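# Move three desk items onto the counter with TidyBot++

## Task

Carry all three items that sit on the desk over to the counter and leave them resting there, then open the gripper and back the robot away from them. The robot must finish upright, neither toppled nor leaning, or the task counts as failed.

## Robot and tools

ROBOT. TidyBot++: a wheeled base (0.54 m long, 0.50 m wide, 0.38 m tall) on four driven casters, carrying one seven-joint arm with a two-finger gripper. The shoulder sits 0.12 m ahead of the base centre, 0.68 m up. Arm segments: upper arm 0.42 m, forearm 0.31 m, hand 0.31 m. At the start the arm is folded with the hand pointing down; folded, it pokes up to 0.08 m past the base front and the elbow reaches 1.15 m high. Cameras: base_camera (fixed on the base, looking forward and down) and wrist_camera (looks along the hand).

FRAMES. Base frame: origin on the floor below the base centre, x forward, y left, z up, metres. hand_pose is the midpoint between the finger pads in this frame; the hand's z axis runs along the fingers, and the fingers open along its y axis. Odometry frame: the base frame as it was at scene start. base_odometry counts wheel rotation only, so slip shows as travel; heading in rad, left positive, -3.142 to 3.142. base_tilt is in degrees, forward and right positive, about 1 degree of fixed error plus noise.

move. One action per call, built from "base", "joints", "target" (any mix), optional "speeds"; plus "cameras" and "blocking". All motions begin together.
- base: an object of relative offsets from the base's current position and axes: translate_m (forward +, -2 to 2 m), strafe_m (left +, -2 to 2 m), rotate_rad (counter-clockwise from above +, -6.3 to 6.3 rad). The base heads straight for the resulting point.
- joints: an object of absolute targets by name, in rad: joint_1_rad (any angle; turns the whole arm about vertical, positive clockwise from above, opposite to heading), joint_2_rad (shoulder, -2.249 to 2.249; 0 is upright, positive leans forward), joint_3_rad (any angle), joint_4_rad (elbow, -2.579 to 2.579; 0 straight, negative bends forward when joint_3 is 3.14), joint_5_rad (any angle), joint_6_rad (wrist, -2.099 to 2.099), joint_7_rad (any angle; hand spin, at 1.57 with hand down the fingers open left-right). gripper_pos 0 (open, about 85 mm gap) to 1 (closed). Done tolerances: ±0.039 for joints 1-4, ±0.095 for 5-7, ±0.03 gripper. Any-angle joints go the short way; turn further in steps under half a turn.
- target: one flat list of seven numbers [x, y, z, qw, qx, qy, qz], an absolute hand pose in the base frame (metres, unit quaternion). With target, joints may only contain gripper_pos.
- speeds: top-speed caps for this action: translate_m and strafe_m 0.05 to 0.5 m/s (give only one when both move), rotate_rad 0.1 to 1.57 rad/s.
- cameras: list of "base_camera", "wrist_camera" or "all"; [] gives none. blocking: true (default) waits for all motion to end; false returns in about 0.5 s while motion continues.
No action exceeds 15 s; base moves end after 14 s ("time_out"). Unknown keys make a call invalid; out-of-range values get it refused, and then later move, wait and finished_scene calls in that reply are skipped, as also after an uncommanded stop.

wait(seconds 0-10, cameras): lets time pass with no new command; returns state and images, early once moves rest. stop(cameras): brakes every running motion; braked motions report "stopped". zoom_image(camera, region [x0, y0, x1, y1] in pixels, max 504x504): closer look at the latest image. read_manual(section "licences"): licence text only. finished_scene(scene: this scene's number): ends the scene irreversibly; the items must stay placed without the robot.

RESULT LINES. move: "done" or the worst status. base_status, joint_status, hand_status: "moving", "done", "off_target" (resting off target, maybe still pushing), "contact_stop", "time_out", "not_followed", "stopped", "torque_fault", "limit_stop_at_motor_heat". "joint command not followed" / "pose unreachable" mean a self-collision check withheld the arm (gripper still acts); "cause:" explains. hand_target is where the hand would be with joints on target. motor_effort: percent of max torque, peak in brackets. on_its_own: uncommanded robot behaviour. "ARM HIT": arm struck the base or itself. Motor temperatures list one value per arm joint; MOTOR HOT at 60 °C, OVER-TEMPERATURE FAULT at 75 °C makes the arm sag for 30-60 s. A torque sensor hitting its limit (104.5 N m joints 1-4, 51.3 N m joints 5-7) freezes the arm and gripper for 10 s.

PRACTICE. After a done target the hand is usually within 3 cm; correct by adding (wanted minus hand_pose) to the last target's x, y, z. To hold a loaded hand still, resend hand_target, not hand_pose. Loads make the arm sag; never command a joint to its own reading while holding something. Hand pointing down reaches at most about 0.94 m high, only near the base. Targets low and close in front with the hand forward go wrong and can hit the base. Out-of-reach poses wander up to 10 s and time out. The arm does not avoid furniture and keeps pushing when blocked. Closing at 1 squeezes 100-150 N; "off_target" on the gripper means something is held. Closed fingertips reach 20 mm past the hand point.

AVOID. Driving or turning while the arm is caught on something about 0.6 m up or higher, reaching far out from folded over nearby furniture, or swinging a stretched arm sideways: these tip the robot. Back away or pull the arm in to fix a lean. Avoid dropping items, releasing them while moving, slamming, hard pushes, gripping hard while the item still rests on a surface, and fast swings with a load. Thinking time advances the simulation. Loose objects may get nudged occasionally. Open the gripper and drive clear before finishing.

Each tool is called by a JSON object that holds its "api" and its "payload".

## Session

{"api": "move", "payload": {}}

Scene clock: 0.00 s.
Motor temperatures (°C): [33 28 28 29 46 37 41]
base_odometry: x=+0.000 y=+0.000 heading=+0.000
base_tilt: forward=-0.3 right=+0.0
base_status: not commanded
joint_positions: joint_1_rad=+0.045 joint_2_rad=-0.317 joint_3_rad=+3.132 joint_4_rad=-2.499 joint_5_rad=-0.041 joint_6_rad=-0.853 joint_7_rad=+1.563 gripper_pos=+0.000
joint_status: not commanded
motor_effort: joint_1_rad=+0 joint_2_rad=-2 joint_3_rad=+1 joint_4_rad=+16 joint_5_rad=+0 joint_6_rad=+1 joint_7_rad=+0
hand_pose: x=+0.2788 y=+0.0049 z=+0.5919 quat_wxyz=(-0.014, +0.998, -0.035, +0.054) (m; base frame)
hand_target: x=+0.2792 y=+0.0049 z=+0.5921 quat_wxyz=(-0.014, +0.998, -0.035, +0.054) (m; base frame)
hand_status: not commanded
pictures: base_camera, wrist_camera
camera_calibration:
wrist_camera: T_world_to_cam=[[-0.0645637, -0.995258, -0.0727559, 0.0776473], [-0.985594, 0.0750177, -0.15158, 0.429688], [0.156319, 0.0619212, -0.985764, 0.672543], [0, 0, 0, 1]] pos_world=[0.32338, 0.00340029, 0.733749]

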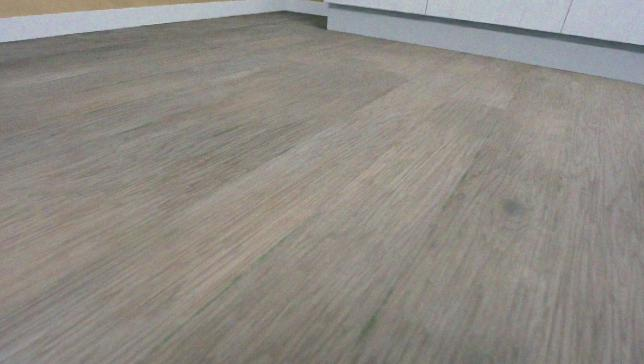

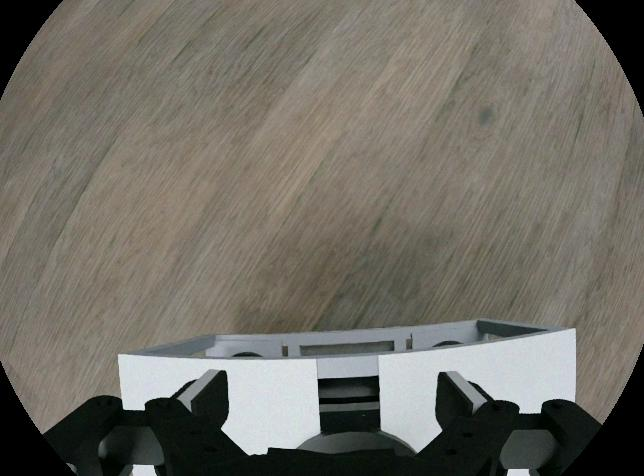

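{"api": "move", "payload": {"joints": {"joint_2_rad":-0.317,"joint_4_rad":-1.9,"joint_6_rad":-0.30}}}

{"api": "move", "payload": {"base": {"rotate_rad":1.2}}}

{"api": "move", "payload": {"base": {"rotate_rad":1.2}}}

{"api": "move", "payload": {"base": {"rotate_rad":1.2}}}

{"api": "move", "payload": {"base": {"rotate_rad":1.4}}}

Scene clock: 2.77 s.
Motor temperatures (°C): [33 28 28 29 46 37 41]
move: done
base_odometry: x=+0.000 y=+0.000 heading=+0.000
base_tilt: forward=-0.3 right=+0.0
base_status: not commanded
joint_positions: joint_1_rad=+0.045 joint_2_rad=-0.317 joint_3_rad=+3.132 joint_4_rad=-1.927 joint_5_rad=-0.041 joint_6_rad=-0.355 joint_7_rad=+1.563 gripper_pos=+0.000
joint_status: all done
motor_effort: joint_1_rad=+1(1) joint_2_rad=-10(10) joint_3_rad=+1(1) joint_4_rad=+24(24) joint_5_rad=+0(2) joint_6_rad=+7(8) joint_7_rad=+0(1)
hand_pose: x=+0.5891 y=-0.0105 z=+0.9501 quat_wxyz=(-0.007, +0.831, -0.030, +0.555) (m; base frame)
hand_target: x=+0.5982 y=-0.0114 z=+0.9822 quat_wxyz=(-0.007, +0.808, -0.029, +0.589) (m; base frame)
hand_status: not commanded
pictures: base_camera, wrist_camera
camera_calibration:
wrist_camera: T_world_to_cam=[[-0.00313428, -0.99804, -0.0625075, 0.0625273], [-0.33892, 0.0598685, -0.938908, 1.15789], [0.94081, 0.0182423, -0.338443, -0.0995212], [0, 0, 0, 1]] pos_world=[0.486259, -0.00510086, 1.05738]

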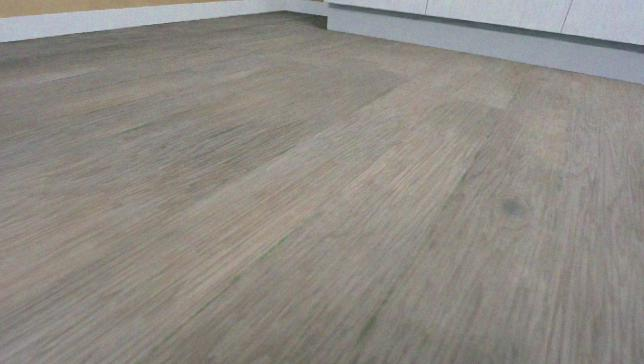

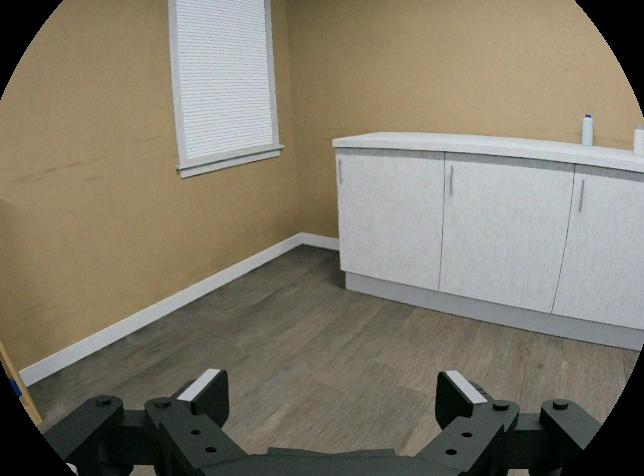

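Scene clock: 4.80 s.
Motor temperatures (°C): [33 28 28 29 46 37 41]
move: done
base_odometry: x=+0.000 y=+0.000 heading=+1.200
base_tilt: forward=-0.3 right=+0.0
base_status: done
joint_positions: joint_1_rad=+0.044 joint_2_rad=-0.317 joint_3_rad=+3.131 joint_4_rad=-1.927 joint_5_rad=-0.041 joint_6_rad=-0.352 joint_7_rad=+1.563 gripper_pos=+0.000
joint_status: not commanded
motor_effort: joint_1_rad=+0(2) joint_2_rad=-10(11) joint_3_rad=+1(3) joint_4_rad=+23(24) joint_5_rad=+1(2) joint_6_rad=+8(9) joint_7_rad=+0(1)
hand_pose: x=+0.5895 y=-0.0091 z=+0.9511 quat_wxyz=(-0.008, +0.830, -0.028, +0.557) (m; base frame)
hand_target: x=+0.5982 y=-0.0114 z=+0.9822 quat_wxyz=(-0.007, +0.808, -0.029, +0.589) (m; base frame)
hand_status: not commanded
pictures: base_camera, wrist_camera
camera_calibration:
wrist_camera: T_world_to_cam=[[-0.000253285, -0.998085, -0.0618631, 0.0616867], [-0.335784, 0.0583562, -0.94013, 1.15823], [0.941939, 0.0205345, -0.335155, -0.10331], [0, 0, 0, 1]] pos_world=[0.486242, -0.00389981, 1.05808]

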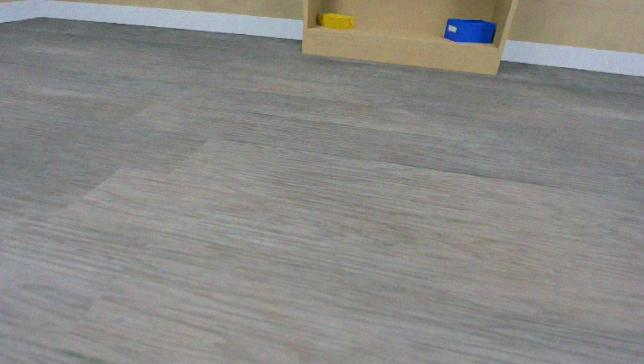

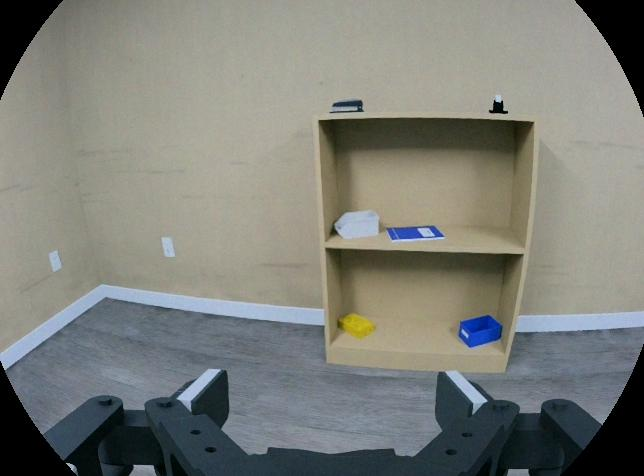

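Scene clock: 6.83 s.
Motor temperatures (°C): [33 28 28 29 46 37 41]
move: done
base_odometry: x=+0.000 y=+0.000 heading=+2.399
base_tilt: forward=-0.3 right=+0.0
base_status: done
joint_positions: joint_1_rad=+0.043 joint_2_rad=-0.317 joint_3_rad=+3.130 joint_4_rad=-1.927 joint_5_rad=-0.041 joint_6_rad=-0.351 joint_7_rad=+1.563 gripper_pos=+0.000
joint_status: not commanded
motor_effort: joint_1_rad=+1(3) joint_2_rad=-10(11) joint_3_rad=+1(3) joint_4_rad=+23(24) joint_5_rad=+0(2) joint_6_rad=+7(8) joint_7_rad=+0(1)
hand_pose: x=+0.5896 y=-0.0085 z=+0.9512 quat_wxyz=(-0.008, +0.830, -0.028, +0.557) (m; base frame)
hand_target: x=+0.5982 y=-0.0114 z=+0.9822 quat_wxyz=(-0.007, +0.808, -0.029, +0.589) (m; base frame)
hand_status: not commanded
pictures: base_camera, wrist_camera
camera_calibration:
wrist_camera: T_world_to_cam=[[0.000779088, -0.998095, -0.0616895, 0.0614005], [-0.335536, 0.0578523, -0.940249, 1.15821], [0.942027, 0.0214316, -0.334852, -0.103674], [0, 0, 0, 1]] pos_world=[0.486236, -0.00349944, 1.05807]

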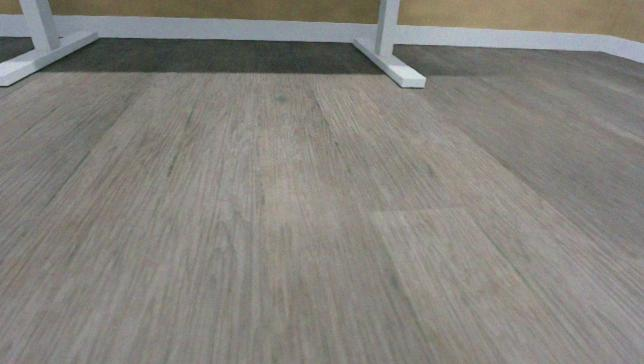

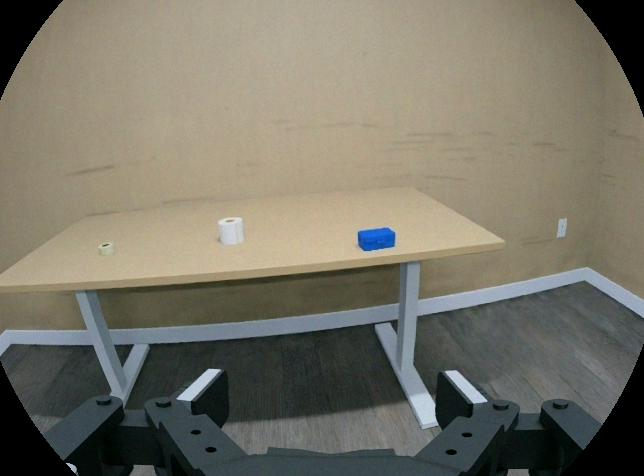

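Scene clock: 8.87 s.
Motor temperatures (°C): [33 28 28 29 46 37 41]
move: done
base_odometry: x=+0.000 y=+0.000 heading=-2.684
base_tilt: forward=-0.3 right=+0.0
base_status: done
joint_positions: joint_1_rad=+0.043 joint_2_rad=-0.317 joint_3_rad=+3.130 joint_4_rad=-1.927 joint_5_rad=-0.041 joint_6_rad=-0.351 joint_7_rad=+1.563 gripper_pos=+0.000
joint_status: not commanded
motor_effort: joint_1_rad=+0(3) joint_2_rad=-9(11) joint_3_rad=+0(4) joint_4_rad=+23(24) joint_5_rad=+1(2) joint_6_rad=+7(8) joint_7_rad=+0(1)
hand_pose: x=+0.5896 y=-0.0082 z=+0.9513 quat_wxyz=(-0.008, +0.830, -0.027, +0.557) (m; base frame)
hand_target: x=+0.5982 y=-0.0114 z=+0.9822 quat_wxyz=(-0.007, +0.808, -0.029, +0.589) (m; base frame)
hand_status: not commanded
pictures: base_camera, wrist_camera
camera_calibration:
wrist_camera: T_world_to_cam=[[0.0014569, -0.9981, -0.0616029, 0.061285], [-0.33536, 0.0575478, -0.940331, 1.15828], [0.942089, 0.0220291, -0.334639, -0.103897], [0, 0, 0, 1]] pos_world=[0.486232, -0.0031992, 1.05817]

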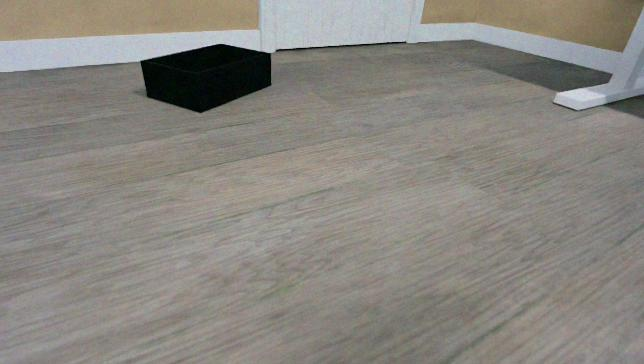

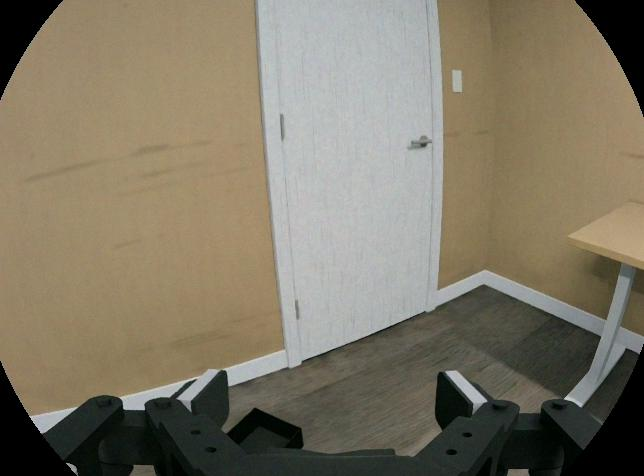

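Scene clock: 11.10 s.
Motor temperatures (°C): [33 28 28 29 46 37 41]
move: done
base_odometry: x=+0.000 y=+0.000 heading=-1.285
base_tilt: forward=-0.3 right=+0.0
base_status: done
joint_positions: joint_1_rad=+0.043 joint_2_rad=-0.317 joint_3_rad=+3.130 joint_4_rad=-1.927 joint_5_rad=-0.041 joint_6_rad=-0.351 joint_7_rad=+1.563 gripper_pos=+0.000
joint_status: not commanded
motor_effort: joint_1_rad=+0(3) joint_2_rad=-10(11) joint_3_rad=+0(3) joint_4_rad=+24(24) joint_5_rad=+1(2) joint_6_rad=+8(8) joint_7_rad=+0(1)
hand_pose: x=+0.5896 y=-0.0081 z=+0.9514 quat_wxyz=(-0.008, +0.830, -0.027, +0.557) (m; base frame)
hand_target: x=+0.5982 y=-0.0114 z=+0.9822 quat_wxyz=(-0.007, +0.808, -0.029, +0.589) (m; base frame)
hand_status: not commanded
pictures: base_camera, wrist_camera
camera_calibration:
wrist_camera: T_world_to_cam=[[0.00179191, -0.998099, -0.0616074, 0.0612269], [-0.335079, 0.0574467, -0.940437, 1.15825], [0.942188, 0.0223285, -0.334339, -0.104262], [0, 0, 0, 1]] pos_world=[0.48623, -0.0030991, 1.05817]

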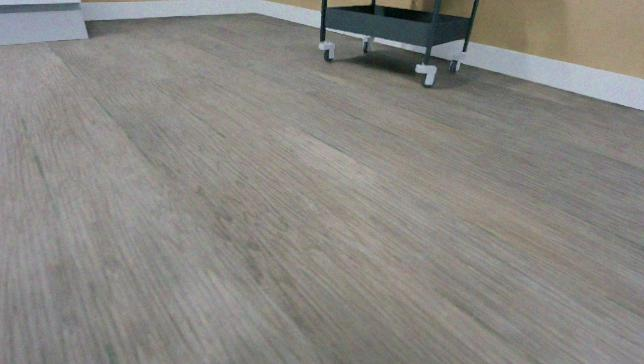

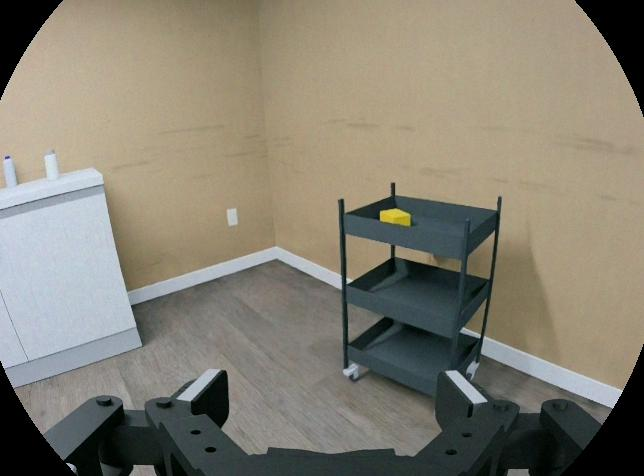

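{"api": "move", "payload": {"base": {"rotate_rad":-2.478}, "cameras": []}}

{"api": "move", "payload": {"base": {"translate_m":0.55,"strafe_m":-0.1}}}

Scene clock: 15.73 s.
Motor temperatures (°C): [33 28 28 30 46 37 41]
move: done
base_odometry: x=+0.000 y=+0.000 heading=+2.521
base_tilt: forward=-0.3 right=+0.0
base_status: done
joint_positions: joint_1_rad=+0.043 joint_2_rad=-0.317 joint_3_rad=+3.130 joint_4_rad=-1.927 joint_5_rad=-0.041 joint_6_rad=-0.351 joint_7_rad=+1.563 gripper_pos=+0.000
joint_status: not commanded
motor_effort: joint_1_rad=+0(2) joint_2_rad=-9(12) joint_3_rad=+1(3) joint_4_rad=+24(24) joint_5_rad=+1(2) joint_6_rad=+8(8) joint_7_rad=+0(1)
hand_pose: x=+0.5897 y=-0.0082 z=+0.9515 quat_wxyz=(-0.008, +0.830, -0.027, +0.557) (m; base frame)
hand_target: x=+0.5982 y=-0.0114 z=+0.9822 quat_wxyz=(-0.007, +0.808, -0.029, +0.589) (m; base frame)
hand_status: not commanded
pictures: none
No camera images: "cameras" was empty.

Scene clock: 17.97 s.
Motor temperatures (°C): [33 28 28 30 46 37 41]
move: done
base_odometry: x=-0.389 y=+0.401 heading=+2.520
base_tilt: forward=-0.3 right=+0.0
base_status: done
joint_positions: joint_1_rad=+0.043 joint_2_rad=-0.310 joint_3_rad=+3.130 joint_4_rad=-1.926 joint_5_rad=-0.041 joint_6_rad=-0.348 joint_7_rad=+1.563 gripper_pos=+0.000
joint_status: not commanded
motor_effort: joint_1_rad=+1(1) joint_2_rad=-9(14) joint_3_rad=+1(1) joint_4_rad=+23(24) joint_5_rad=+0(2) joint_6_rad=+7(8) joint_7_rad=+0(1)
hand_pose: x=+0.5921 y=-0.0083 z=+0.9492 quat_wxyz=(-0.008, +0.831, -0.027, +0.555) (m; base frame)
hand_target: x=+0.5982 y=-0.0114 z=+0.9822 quat_wxyz=(-0.007, +0.808, -0.029, +0.589) (m; base frame)
hand_status: not commanded
pictures: base_camera, wrist_camera
camera_calibration:
wrist_camera: T_world_to_cam=[[0.00126807, -0.998086, -0.061831, 0.0614097], [-0.338666, 0.0577486, -0.939133, 1.15801], [0.940906, 0.0221309, -0.337944, -0.103125], [0, 0, 0, 1]] pos_world=[0.489132, -0.00329923, 1.05647]

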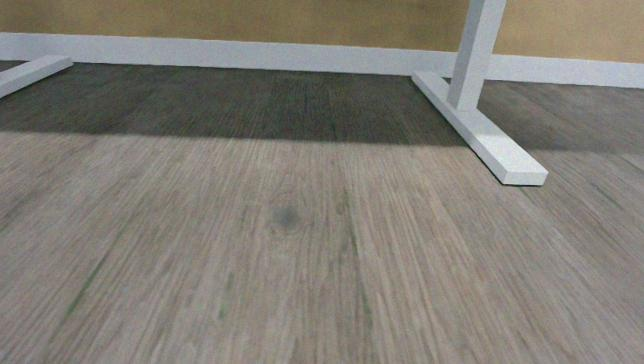

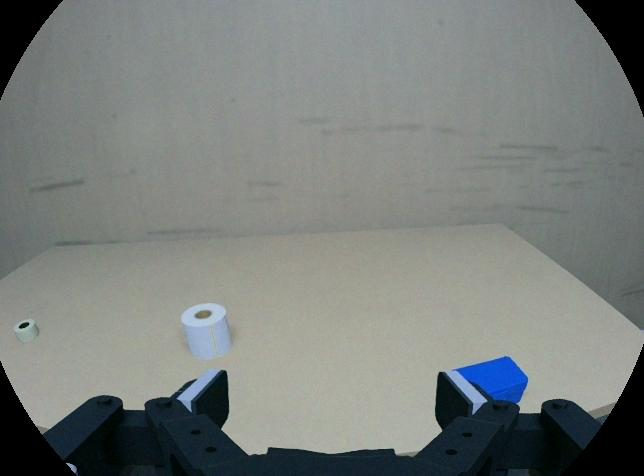

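{"api": "move", "payload": {"target": [0.5, -0.05, 0.93, 0, 1, 0, 0]}}

Scene clock: 21.10 s.
Motor temperatures (°C): [33 28 28 30 46 37 41]
move: done
base_odometry: x=-0.389 y=+0.401 heading=+2.520
base_tilt: forward=-0.3 right=+0.0
base_status: not commanded
joint_positions: joint_1_rad=+0.078 joint_2_rad=+0.245 joint_3_rad=+3.191 joint_4_rad=-0.829 joint_5_rad=-0.041 joint_6_rad=-2.019 joint_7_rad=+1.640 gripper_pos=+0.000
joint_status: not commanded
motor_effort: joint_1_rad=+0(1) joint_2_rad=-24(25) joint_3_rad=+0(1) joint_4_rad=+16(25) joint_5_rad=+0(1) joint_6_rad=+0(9) joint_7_rad=+0(1)
hand_pose: x=+0.5117 y=-0.0337 z=+0.9291 quat_wxyz=(-0.010, +0.999, -0.019, +0.026) (m; base frame)
hand_target: x=+0.5000 y=-0.0500 z=+0.9300 quat_wxyz=(+0.000, +1.000, +0.000, +0.000) (m; base frame)
hand_status: done (0.020 m and 3.8 deg from the pose sent, 0.103 m and 67.6 deg at the start)
pictures: base_camera, wrist_camera
camera_calibration:
wrist_camera: T_world_to_cam=[[-0.0363653, -0.99742, -0.0619008, 0.0541379], [-0.994437, 0.0422447, -0.0964888, 0.6655], [0.0988548, 0.0580476, -0.993407, 1.00736], [0, 0, 0, 1]] pos_world=[0.564185, -0.0325905, 1.06828]

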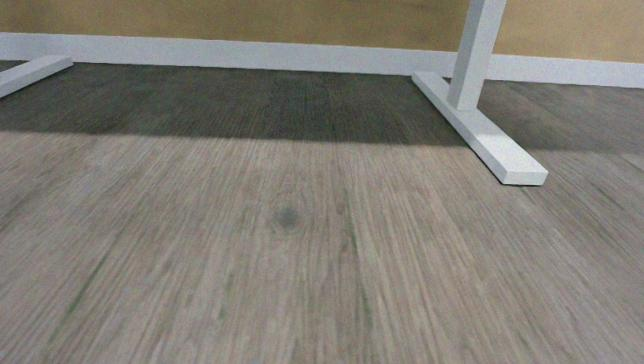

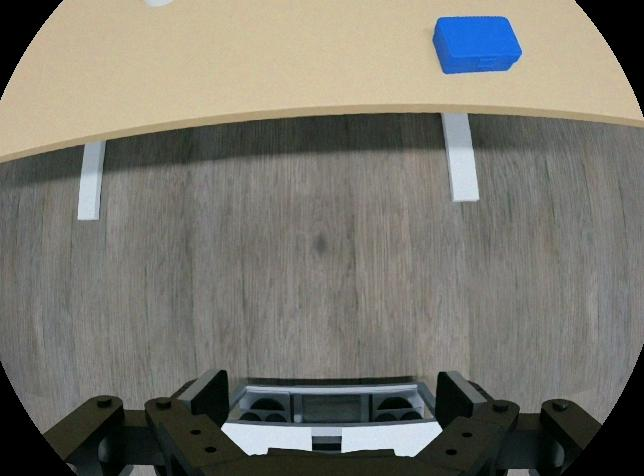

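{"api": "move", "payload": {"base": {"translate_m":0.2,"strafe_m":-0.2}}}

{"api": "zoom_image", "payload": {"camera": "wrist_camera", "region": [200, 0, 520, 240]}}

Scene clock: 23.90 s.
Motor temperatures (°C): [33 28 28 30 46 37 41]
move: done
base_odometry: x=-0.436 y=+0.680 heading=+2.521
base_tilt: forward=-0.3 right=+0.0
base_status: done
joint_positions: joint_1_rad=+0.086 joint_2_rad=+0.259 joint_3_rad=+3.196 joint_4_rad=-0.827 joint_5_rad=-0.041 joint_6_rad=-2.025 joint_7_rad=+1.641 gripper_pos=+0.000
joint_status: not commanded
motor_effort: joint_1_rad=+0(2) joint_2_rad=-25(27) joint_3_rad=+0(1) joint_4_rad=+17(17) joint_5_rad=+1(2) joint_6_rad=+1(1) joint_7_rad=+0(1)
hand_pose: x=+0.5132 y=-0.0387 z=+0.9242 quat_wxyz=(-0.010, +0.999, -0.025, +0.017) (m; base frame)
hand_target: x=+0.5000 y=-0.0500 z=+0.9300 quat_wxyz=(+0.000, +1.000, +0.000, +0.000) (m; base frame)
hand_status: not commanded
pictures: base_camera, wrist_camera
camera_calibration:
wrist_camera: T_world_to_cam=[[-0.0499655, -0.99686, -0.0614316, 0.0554743], [-0.995391, 0.0547444, -0.0787421, 0.651193], [0.0818579, 0.0572141, -0.995, 1.01276], [0, 0, 0, 1]] pos_world=[0.568061, -0.0382933, 1.06238]

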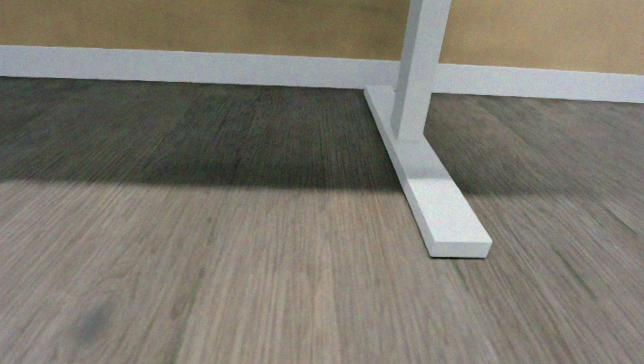

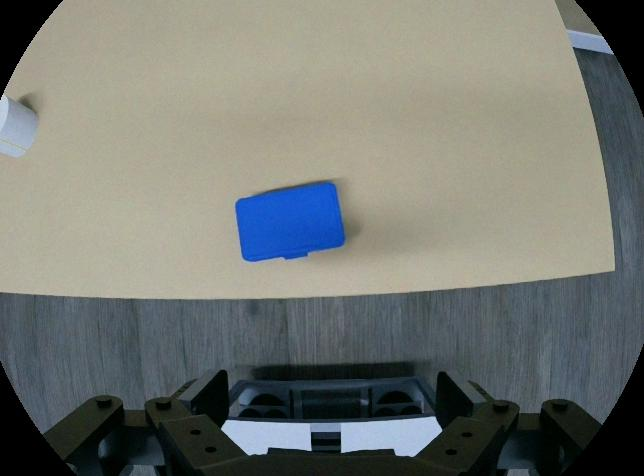

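Scaled by 1.575.

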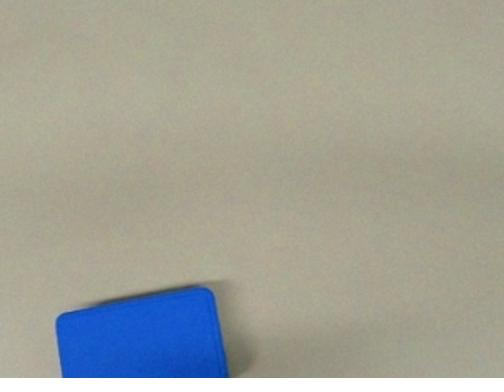

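{"api": "move", "payload": {"target": [0.605, 0.008, 0.82, 0, 0.752, -0.659, 0]}}

Scene clock: 27.17 s.
Motor temperatures (°C): [33 28 28 30 46 37 41]
move: done
base_odometry: x=-0.436 y=+0.680 heading=+2.521
base_tilt: forward=-0.3 right=+0.0
base_status: not commanded
joint_positions: joint_1_rad=-0.142 joint_2_rad=+0.432 joint_3_rad=+3.396 joint_4_rad=-0.899 joint_5_rad=-0.057 joint_6_rad=-1.855 joint_7_rad=+0.280 gripper_pos=+0.000
joint_status: not commanded
motor_effort: joint_1_rad=+0(2) joint_2_rad=-32(34) joint_3_rad=+1(2) joint_4_rad=+18(18) joint_5_rad=+1(2) joint_6_rad=-1(2) joint_7_rad=+0(1)
hand_pose: x=+0.5887 y=-0.0077 z=+0.8298 quat_wxyz=(+0.030, +0.775, -0.631, +0.001) (m; base frame)
hand_target: x=+0.6050 y=+0.0080 z=+0.8200 quat_wxyz=(+0.000, +0.752, -0.659, +0.000) (m; base frame)
hand_status: done (0.025 m and 5.4 deg from the pose sent, 0.147 m and 79.6 deg at the start)
pictures: base_camera, wrist_camera
camera_calibration:
wrist_camera: T_world_to_cam=[[-0.979604, -0.200898, 0.00403278, 0.583489], [-0.200509, 0.976006, -0.0849053, 0.261639], [0.0131213, -0.0839822, -0.996381, 0.951464], [0, 0, 0, 1]] pos_world=[0.611565, -0.058233, 0.967882]

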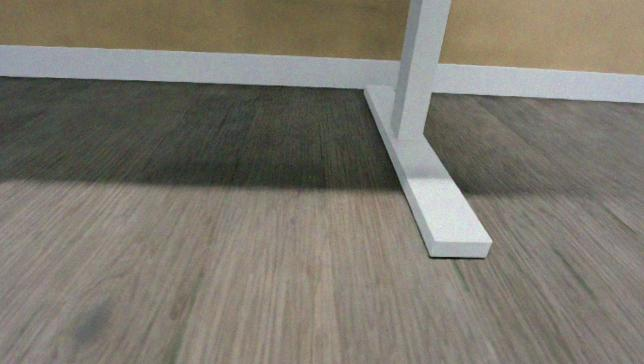

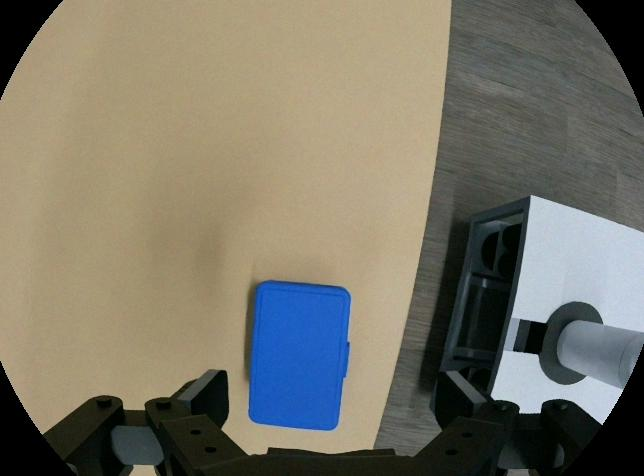

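{"api": "move", "payload": {"target": [0.627, 0.022, 0.775, -0.03, 0.733, -0.680, 0]}}

Scene clock: 29.20 s.
Motor temperatures (°C): [33 28 28 30 46 37 41]
move: done
base_odometry: x=-0.436 y=+0.680 heading=+2.521
base_tilt: forward=-0.3 right=+0.0
base_status: not commanded
joint_positions: joint_1_rad=-0.148 joint_2_rad=+0.439 joint_3_rad=+3.396 joint_4_rad=-1.036 joint_5_rad=-0.099 joint_6_rad=-1.676 joint_7_rad=+0.225 gripper_pos=+0.000
joint_status: not commanded
motor_effort: joint_1_rad=+0(1) joint_2_rad=-32(34) joint_3_rad=+1(2) joint_4_rad=+18(19) joint_5_rad=+0(2) joint_6_rad=+0(1) joint_7_rad=+0(1)
hand_pose: x=+0.6109 y=+0.0024 z=+0.7837 quat_wxyz=(+0.003, +0.759, -0.651, +0.003) (m; base frame)
hand_target: x=+0.6270 y=+0.0220 z=+0.7750 quat_wxyz=(-0.030, +0.733, -0.680, +0.000) (m; base frame)
hand_status: done (0.027 m and 5.8 deg from the pose sent, 0.073 m and 10.1 deg at the start)
pictures: base_camera, wrist_camera
camera_calibration:
wrist_camera: T_world_to_cam=[[-0.987795, -0.150194, -0.0412771, 0.647861], [-0.147851, 0.987483, -0.0549266, 0.196508], [0.04901, -0.0481533, -0.997637, 0.885016], [0, 0, 0, 1]] pos_world=[0.625633, -0.0541275, 0.92046]

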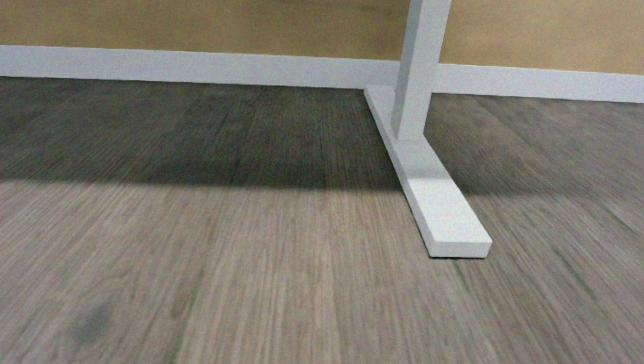

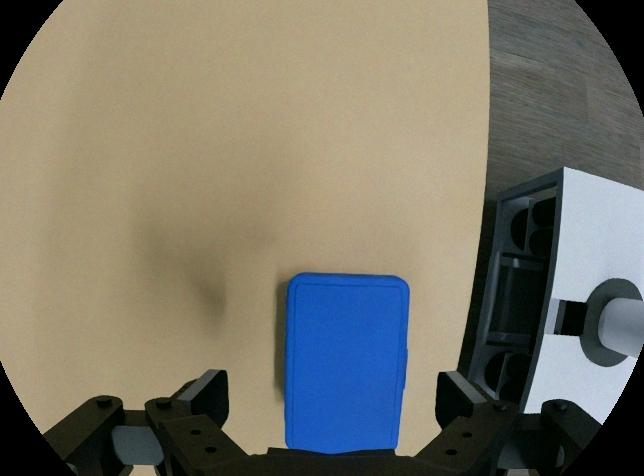

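{"api": "move", "payload": {"target": [0.626, 0.028, 0.703, -0.03, 0.733, -0.680, 0]}}

Scene clock: 31.00 s.
Motor temperatures (°C): [33 28 28 30 46 37 41]
move: done
base_odometry: x=-0.436 y=+0.680 heading=+2.521
base_tilt: forward=-0.3 right=+0.0
base_status: not commanded
joint_positions: joint_1_rad=-0.182 joint_2_rad=+0.430 joint_3_rad=+3.406 joint_4_rad=-1.240 joint_5_rad=-0.107 joint_6_rad=-1.465 joint_7_rad=+0.225 gripper_pos=+0.000
joint_status: not commanded
motor_effort: joint_1_rad=+0(1) joint_2_rad=-27(33) joint_3_rad=+1(2) joint_4_rad=+16(19) joint_5_rad=+0(1) joint_6_rad=+2(3) joint_7_rad=+1(1)
hand_pose: x=+0.6132 y=+0.0101 z=+0.7248 quat_wxyz=(-0.005, +0.760, -0.650, +0.009) (m; base frame)
hand_target: x=+0.6260 y=+0.0280 z=+0.7030 quat_wxyz=(-0.030, +0.733, -0.680, +0.000) (m; base frame)
hand_status: done (0.031 m and 5.5 deg from the pose sent, 0.086 m and 5.8 deg at the start)
pictures: base_camera, wrist_camera
camera_calibration:
wrist_camera: T_world_to_cam=[[-0.986318, -0.153465, -0.0602147, 0.661632], [-0.150359, 0.987202, -0.0531362, 0.186234], [0.0675987, -0.0433554, -0.99677, 0.814371], [0, 0, 0, 1]] pos_world=[0.625531, -0.0470057, 0.861476]

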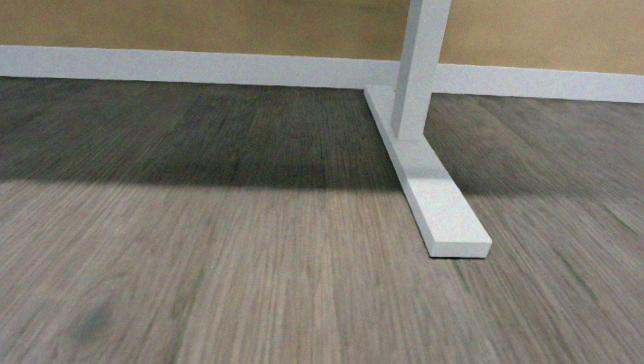

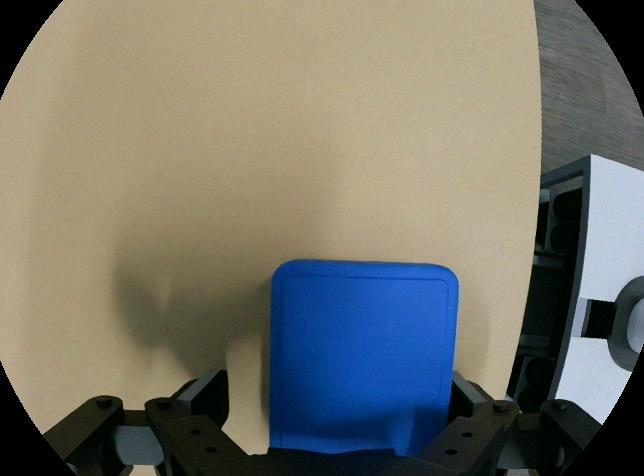

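{"api": "move", "payload": {"target": [0.621, 0.015, 0.724, -0.03, 0.733, -0.680, 0]}}

Scene clock: 33.07 s.
Motor temperatures (°C): [33 28 28 30 46 37 41]
move: done
base_odometry: x=-0.436 y=+0.680 heading=+2.521
base_tilt: forward=-0.3 right=+0.0
base_status: not commanded
joint_positions: joint_1_rad=-0.175 joint_2_rad=+0.430 joint_3_rad=+3.406 joint_4_rad=-1.240 joint_5_rad=-0.107 joint_6_rad=-1.465 joint_7_rad=+0.225 gripper_pos=+0.000
joint_status: not commanded
motor_effort: joint_1_rad=+1(2) joint_2_rad=-31(32) joint_3_rad=+2(3) joint_4_rad=+17(18) joint_5_rad=+1(2) joint_6_rad=+0(3) joint_7_rad=+0(1)
hand_pose: x=+0.6134 y=+0.0068 z=+0.7250 quat_wxyz=(-0.005, +0.758, -0.653, +0.009) (m; base frame)
hand_target: x=+0.6210 y=+0.0150 z=+0.7240 quat_wxyz=(-0.030, +0.733, -0.680, +0.000) (m; base frame)
hand_status: done (0.011 m and 5.2 deg from the pose sent, 0.009 m and 5.5 deg at the start)
pictures: base_camera, wrist_camera
camera_calibration:
wrist_camera: T_world_to_cam=[[-0.987272, -0.146722, -0.061373, 0.662768], [-0.143566, 0.988219, -0.0530377, 0.185322], [0.0684317, -0.0435516, -0.996705, 0.81396], [0, 0, 0, 1]] pos_world=[0.625237, -0.0504468, 0.861783]

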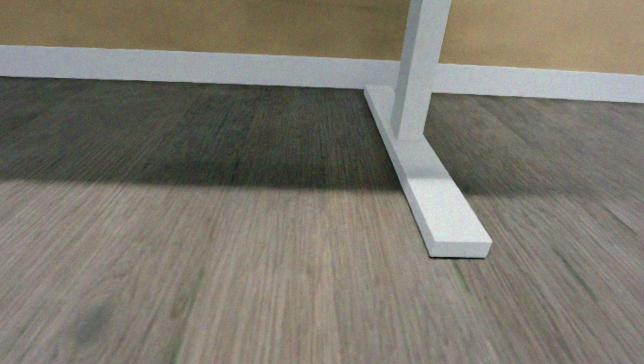

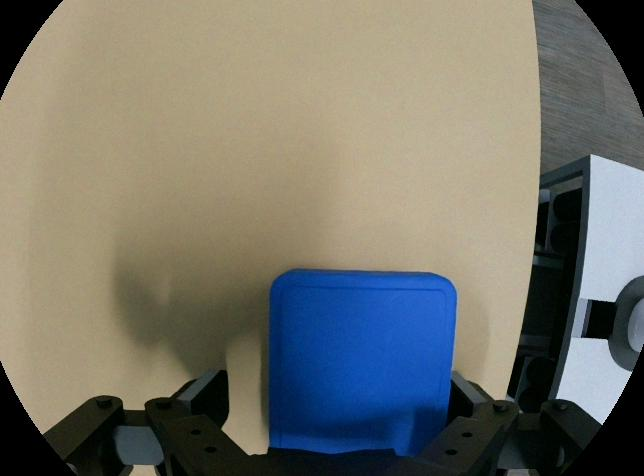

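{"api": "move", "payload": {"target": [0.616, 0.010, 0.742, -0.03, 0.733, -0.680, 0]}}

Scene clock: 33.97 s.
Motor temperatures (°C): [33 28 28 30 46 37 41]
move: done
base_odometry: x=-0.436 y=+0.680 heading=+2.521
base_tilt: forward=-0.3 right=+0.0
base_status: not commanded
joint_positions: joint_1_rad=-0.166 joint_2_rad=+0.429 joint_3_rad=+3.406 joint_4_rad=-1.226 joint_5_rad=-0.107 joint_6_rad=-1.473 joint_7_rad=+0.225 gripper_pos=+0.000
joint_status: not commanded
motor_effort: joint_1_rad=+1(2) joint_2_rad=-32(33) joint_3_rad=+2(2) joint_4_rad=+18(19) joint_5_rad=+1(2) joint_6_rad=+0(1) joint_7_rad=+0(0)
hand_pose: x=+0.6155 y=+0.0027 z=+0.7298 quat_wxyz=(-0.007, +0.755, -0.655, +0.012) (m; base frame)
hand_target: x=+0.6160 y=+0.0100 z=+0.7420 quat_wxyz=(-0.030, +0.733, -0.680, +0.000) (m; base frame)
hand_status: done (0.014 m and 4.8 deg from the pose sent, 0.017 m and 5.2 deg at the start)
pictures: base_camera, wrist_camera
camera_calibration:
wrist_camera: T_world_to_cam=[[-0.987904, -0.139329, -0.068061, 0.669849], [-0.13579, 0.989257, -0.0541485, 0.185942], [0.0748743, -0.0442515, -0.996211, 0.81405], [0, 0, 0, 1]] pos_world=[0.626044, -0.0545921, 0.866624]

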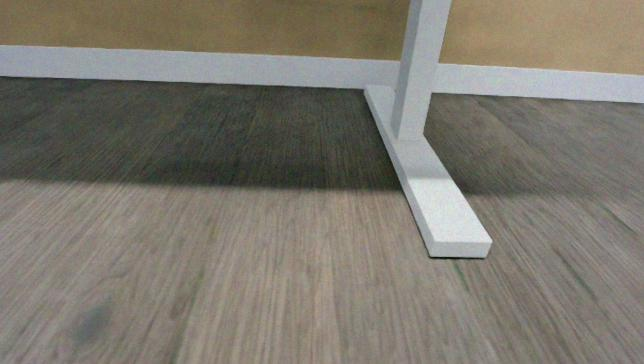

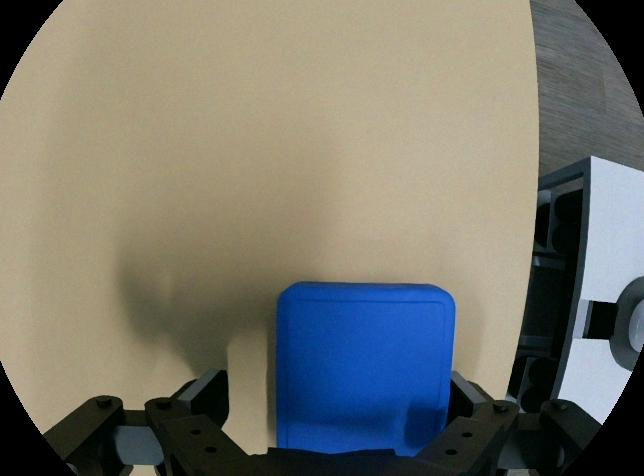

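{"api": "move", "payload": {"joints": {"gripper_pos":0.26}, "cameras": ["wrist_camera"]}}

{"api": "move", "payload": {"joints": {"gripper_pos":0.55}, "cameras": ["wrist_camera"]}}

Scene clock: 35.00 s.
Motor temperatures (°C): [33 28 28 30 46 37 41]
move: done
base_odometry: x=-0.436 y=+0.680 heading=+2.521
base_tilt: forward=-0.3 right=+0.0
base_status: not commanded
joint_positions: joint_1_rad=-0.166 joint_2_rad=+0.425 joint_3_rad=+3.406 joint_4_rad=-1.226 joint_5_rad=-0.107 joint_6_rad=-1.473 joint_7_rad=+0.225 gripper_pos=+0.260
joint_status: all done
motor_effort: joint_1_rad=+1(1) joint_2_rad=-32(33) joint_3_rad=+2(2) joint_4_rad=+18(19) joint_5_rad=+0(1) joint_6_rad=+0(2) joint_7_rad=+0(1)
hand_pose: x=+0.6153 y=+0.0027 z=+0.7319 quat_wxyz=(-0.009, +0.755, -0.655, +0.013) (m; base frame)
hand_target: x=+0.6160 y=+0.0100 z=+0.7420 quat_wxyz=(-0.030, +0.733, -0.680, +0.000) (m; base frame)
hand_status: not commanded
pictures: wrist_camera
camera_calibration:
wrist_camera: T_world_to_cam=[[-0.987632, -0.139318, -0.0719287, 0.67238], [-0.135621, 0.989289, -0.053976, 0.185794], [0.0786782, -0.0435534, -0.995948, 0.813653], [0, 0, 0, 1]] pos_world=[0.625244, -0.0546919, 0.868748]

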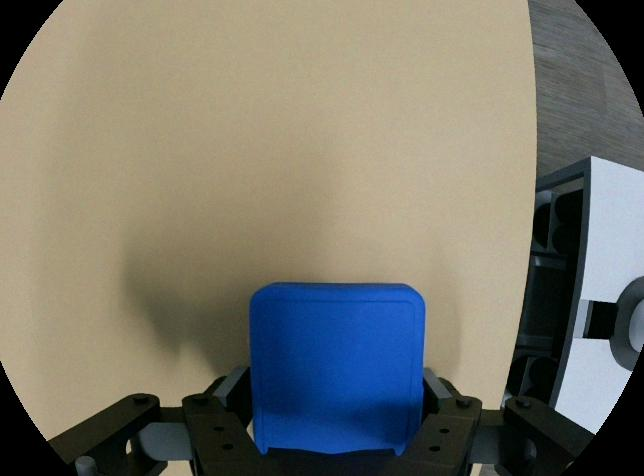

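Scene clock: 35.70 s.
Motor temperatures (°C): [33 28 28 30 46 37 41]
move: off_target
base_odometry: x=-0.436 y=+0.680 heading=+2.521
base_tilt: forward=-0.3 right=-0.1
base_status: not commanded
joint_positions: joint_1_rad=-0.166 joint_2_rad=+0.420 joint_3_rad=+3.406 joint_4_rad=-1.225 joint_5_rad=-0.107 joint_6_rad=-1.473 joint_7_rad=+0.225 gripper_pos=+0.376
joint_status: gripper_pos off_target (ended at +0.376, target +0.550)
motor_effort: joint_1_rad=+0(1) joint_2_rad=-32(33) joint_3_rad=+2(2) joint_4_rad=+19(19) joint_5_rad=+1(1) joint_6_rad=+0(1) joint_7_rad=+1(1)
hand_pose: x=+0.6152 y=+0.0027 z=+0.7344 quat_wxyz=(-0.011, +0.755, -0.655, +0.015) (m; base frame)
hand_target: x=+0.6160 y=+0.0100 z=+0.7420 quat_wxyz=(-0.030, +0.733, -0.680, +0.000) (m; base frame)
hand_status: not commanded
pictures: wrist_camera
camera_calibration:
wrist_camera: T_world_to_cam=[[-0.987242, -0.139259, -0.0771995, 0.676096], [-0.13534, 0.989333, -0.0538896, 0.185772], [0.0838806, -0.0427539, -0.995558, 0.812684], [0, 0, 0, 1]] pos_world=[0.624444, -0.054892, 0.87128]

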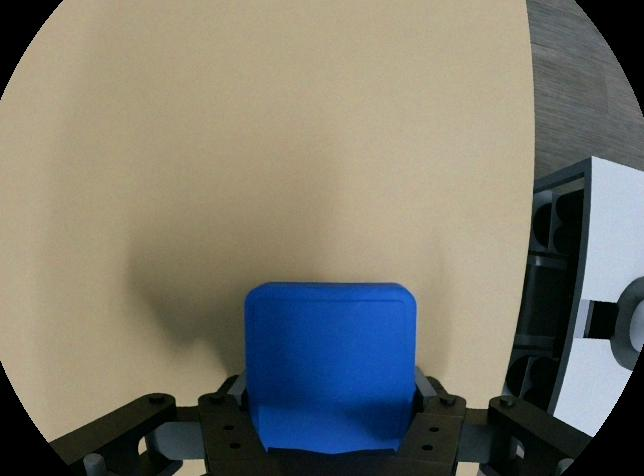

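{"api": "move", "payload": {"target": [0.6, 0.010, 0.83, -0.03, 0.733, -0.680, 0], "cameras": ["wrist_camera"]}}

{"api": "move", "payload": {"target": [0.5, 0.0, 0.92, -0.03, 0.733, -0.680, 0], "cameras": ["wrist_camera"]}}

Scene clock: 37.33 s.
Motor temperatures (°C): [33 28 28 30 46 37 41]
move: done
base_odometry: x=-0.436 y=+0.680 heading=+2.521
base_tilt: forward=-0.3 right=+0.0
base_status: not commanded
joint_positions: joint_1_rad=-0.148 joint_2_rad=+0.404 joint_3_rad=+3.406 joint_4_rad=-0.985 joint_5_rad=-0.107 joint_6_rad=-1.703 joint_7_rad=+0.225 gripper_pos=+0.376
joint_status: not commanded
motor_effort: joint_1_rad=+0(1) joint_2_rad=-32(34) joint_3_rad=+1(2) joint_4_rad=+18(20) joint_5_rad=+1(1) joint_6_rad=+0(1) joint_7_rad=+1(1)
hand_pose: x=+0.6124 y=+0.0014 z=+0.8171 quat_wxyz=(-0.019, +0.757, -0.652, +0.024) (m; base frame)
hand_target: x=+0.6000 y=+0.0100 z=+0.8300 quat_wxyz=(-0.030, +0.733, -0.680, +0.000) (m; base frame)
hand_status: done (0.020 m and 5.2 deg from the pose sent, 0.097 m and 4.7 deg at the start)
pictures: wrist_camera
camera_calibration:
wrist_camera: T_world_to_cam=[[-0.98394, -0.146678, -0.101724, 0.697633], [-0.141397, 0.98829, -0.0573587, 0.197605], [0.108946, -0.0420541, -0.993158, 0.877836], [0, 0, 0, 1]] pos_world=[0.618733, -0.0560465, 0.95413]

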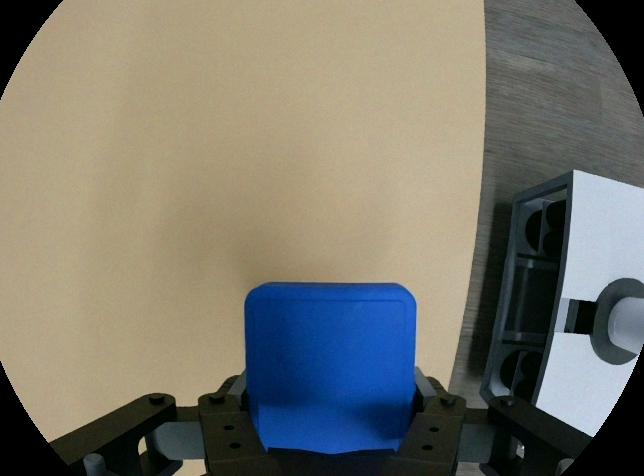

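Scene clock: 38.77 s.
Motor temperatures (°C): [33 29 28 30 46 37 41]
move: done
base_odometry: x=-0.436 y=+0.680 heading=+2.521
base_tilt: forward=-0.3 right=+0.0
base_status: not commanded
joint_positions: joint_1_rad=-0.120 joint_2_rad=+0.197 joint_3_rad=+3.378 joint_4_rad=-0.944 joint_5_rad=-0.107 joint_6_rad=-1.926 joint_7_rad=+0.218 gripper_pos=+0.376
joint_status: not commanded
motor_effort: joint_1_rad=+1(1) joint_2_rad=-23(35) joint_3_rad=+1(2) joint_4_rad=+18(20) joint_5_rad=+1(1) joint_6_rad=+1(2) joint_7_rad=+0(1)
hand_pose: x=+0.5136 y=-0.0002 z=+0.9160 quat_wxyz=(-0.044, +0.757, -0.651, +0.016) (m; base frame)
hand_target: x=+0.5000 y=+0.0000 z=+0.9200 quat_wxyz=(-0.030, +0.733, -0.680, +0.000) (m; base frame)
hand_status: done (0.014 m and 5.0 deg from the pose sent, 0.152 m and 5.2 deg at the start)
pictures: wrist_camera
camera_calibration:
wrist_camera: T_world_to_cam=[[-0.981067, -0.143937, -0.129573, 0.634289], [-0.143523, 0.989567, -0.012583, 0.150924], [0.130032, 0.00625183, -0.99149, 0.974512], [0, 0, 0, 1]] pos_world=[0.517224, -0.0641444, 1.0503]

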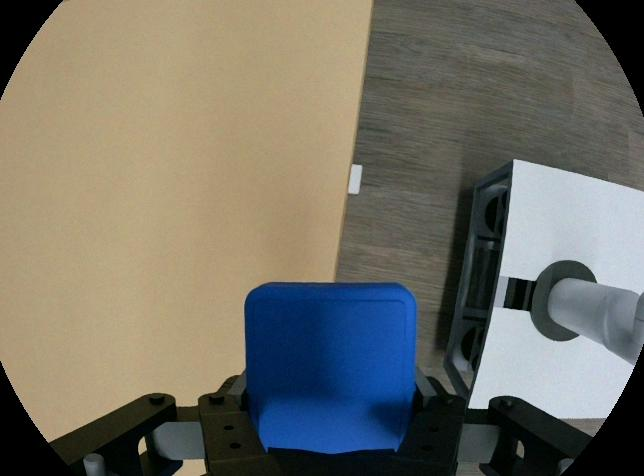

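{"api": "move", "payload": {"base": {"translate_m":-1.0}, "joints": {"gripper_pos":0.65}, "cameras": []}}

{"api": "move", "payload": {"base": {"rotate_rad":3.14}, "cameras": []}}

{"api": "move", "payload": {"base": {"translate_m":1.0,"strafe_m":0.5}}}

Scene clock: 43.53 s.
Motor temperatures (°C): [33 29 28 30 46 37 41]
move: off_target
base_odometry: x=+0.378 y=+0.099 heading=+2.521
base_tilt: forward=-0.3 right=+0.0
base_status: done
joint_positions: joint_1_rad=-0.118 joint_2_rad=+0.199 joint_3_rad=+3.375 joint_4_rad=-0.944 joint_5_rad=-0.107 joint_6_rad=-1.933 joint_7_rad=+0.218 gripper_pos=+0.376
joint_status: gripper_pos off_target (ended at +0.376, target +0.650)
motor_effort: joint_1_rad=+0(1) joint_2_rad=-23(27) joint_3_rad=+0(1) joint_4_rad=+18(18) joint_5_rad=+0(1) joint_6_rad=+1(1) joint_7_rad=+0(1)
hand_pose: x=+0.5119 y=+0.0001 z=+0.9151 quat_wxyz=(-0.042, +0.758, -0.651, +0.013) (m; base frame)
hand_target: x=+0.5000 y=+0.0000 z=+0.9200 quat_wxyz=(-0.030, +0.733, -0.680, +0.000) (m; base frame)
hand_status: not commanded
pictures: none
No camera images: "cameras" was empty.

Scene clock: 46.90 s.
Motor temperatures (°C): [33 29 28 30 46 37 41]
move: done
base_odometry: x=+0.378 y=+0.099 heading=-0.623
base_tilt: forward=-0.3 right=+0.0
base_status: done
joint_positions: joint_1_rad=-0.110 joint_2_rad=+0.207 joint_3_rad=+3.368 joint_4_rad=-0.944 joint_5_rad=-0.107 joint_6_rad=-1.933 joint_7_rad=+0.218 gripper_pos=+0.376
joint_status: not commanded
motor_effort: joint_1_rad=+1(3) joint_2_rad=-23(28) joint_3_rad=+1(2) joint_4_rad=+18(18) joint_5_rad=+0(2) joint_6_rad=+0(2) joint_7_rad=+0(1)
hand_pose: x=+0.5136 y=-0.0006 z=+0.9120 quat_wxyz=(-0.039, +0.757, -0.652, +0.010) (m; base frame)
hand_target: x=+0.5000 y=+0.0000 z=+0.9200 quat_wxyz=(-0.030, +0.733, -0.680, +0.000) (m; base frame)
hand_status: not commanded
pictures: none
No camera images: "cameras" was empty.

Scene clock: 50.50 s.
Motor temperatures (°C): [33 29 28 30 46 37 41]
move: done
base_odometry: x=+1.482 y=-0.078 heading=-0.622
base_tilt: forward=-0.3 right=+0.0
base_status: done
joint_positions: joint_1_rad=-0.110 joint_2_rad=+0.205 joint_3_rad=+3.368 joint_4_rad=-0.944 joint_5_rad=-0.107 joint_6_rad=-1.933 joint_7_rad=+0.218 gripper_pos=+0.376
joint_status: not commanded
motor_effort: joint_1_rad=+1(2) joint_2_rad=-23(26) joint_3_rad=+1(1) joint_4_rad=+17(18) joint_5_rad=+1(1) joint_6_rad=+0(1) joint_7_rad=+0(1)
hand_pose: x=+0.5130 y=-0.0006 z=+0.9128 quat_wxyz=(-0.040, +0.757, -0.652, +0.010) (m; base frame)
hand_target: x=+0.5000 y=+0.0000 z=+0.9200 quat_wxyz=(-0.030, +0.733, -0.680, +0.000) (m; base frame)
hand_status: not commanded
pictures: base_camera, wrist_camera
camera_calibration:
wrist_camera: T_world_to_cam=[[-0.98306, -0.143002, -0.114646, 0.620583], [-0.142931, 0.989693, -0.00888516, 0.147611], [0.114735, 0.00765182, -0.993367, 0.98086], [0, 0, 0, 1]] pos_world=[0.51863, -0.0648495, 1.04681]

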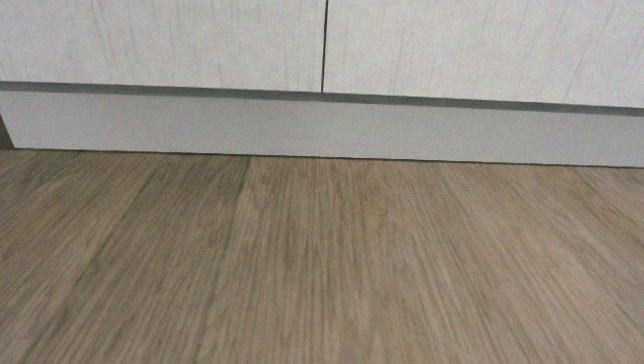

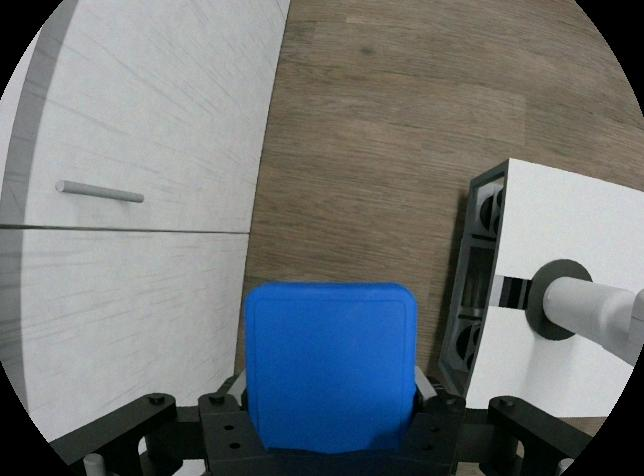

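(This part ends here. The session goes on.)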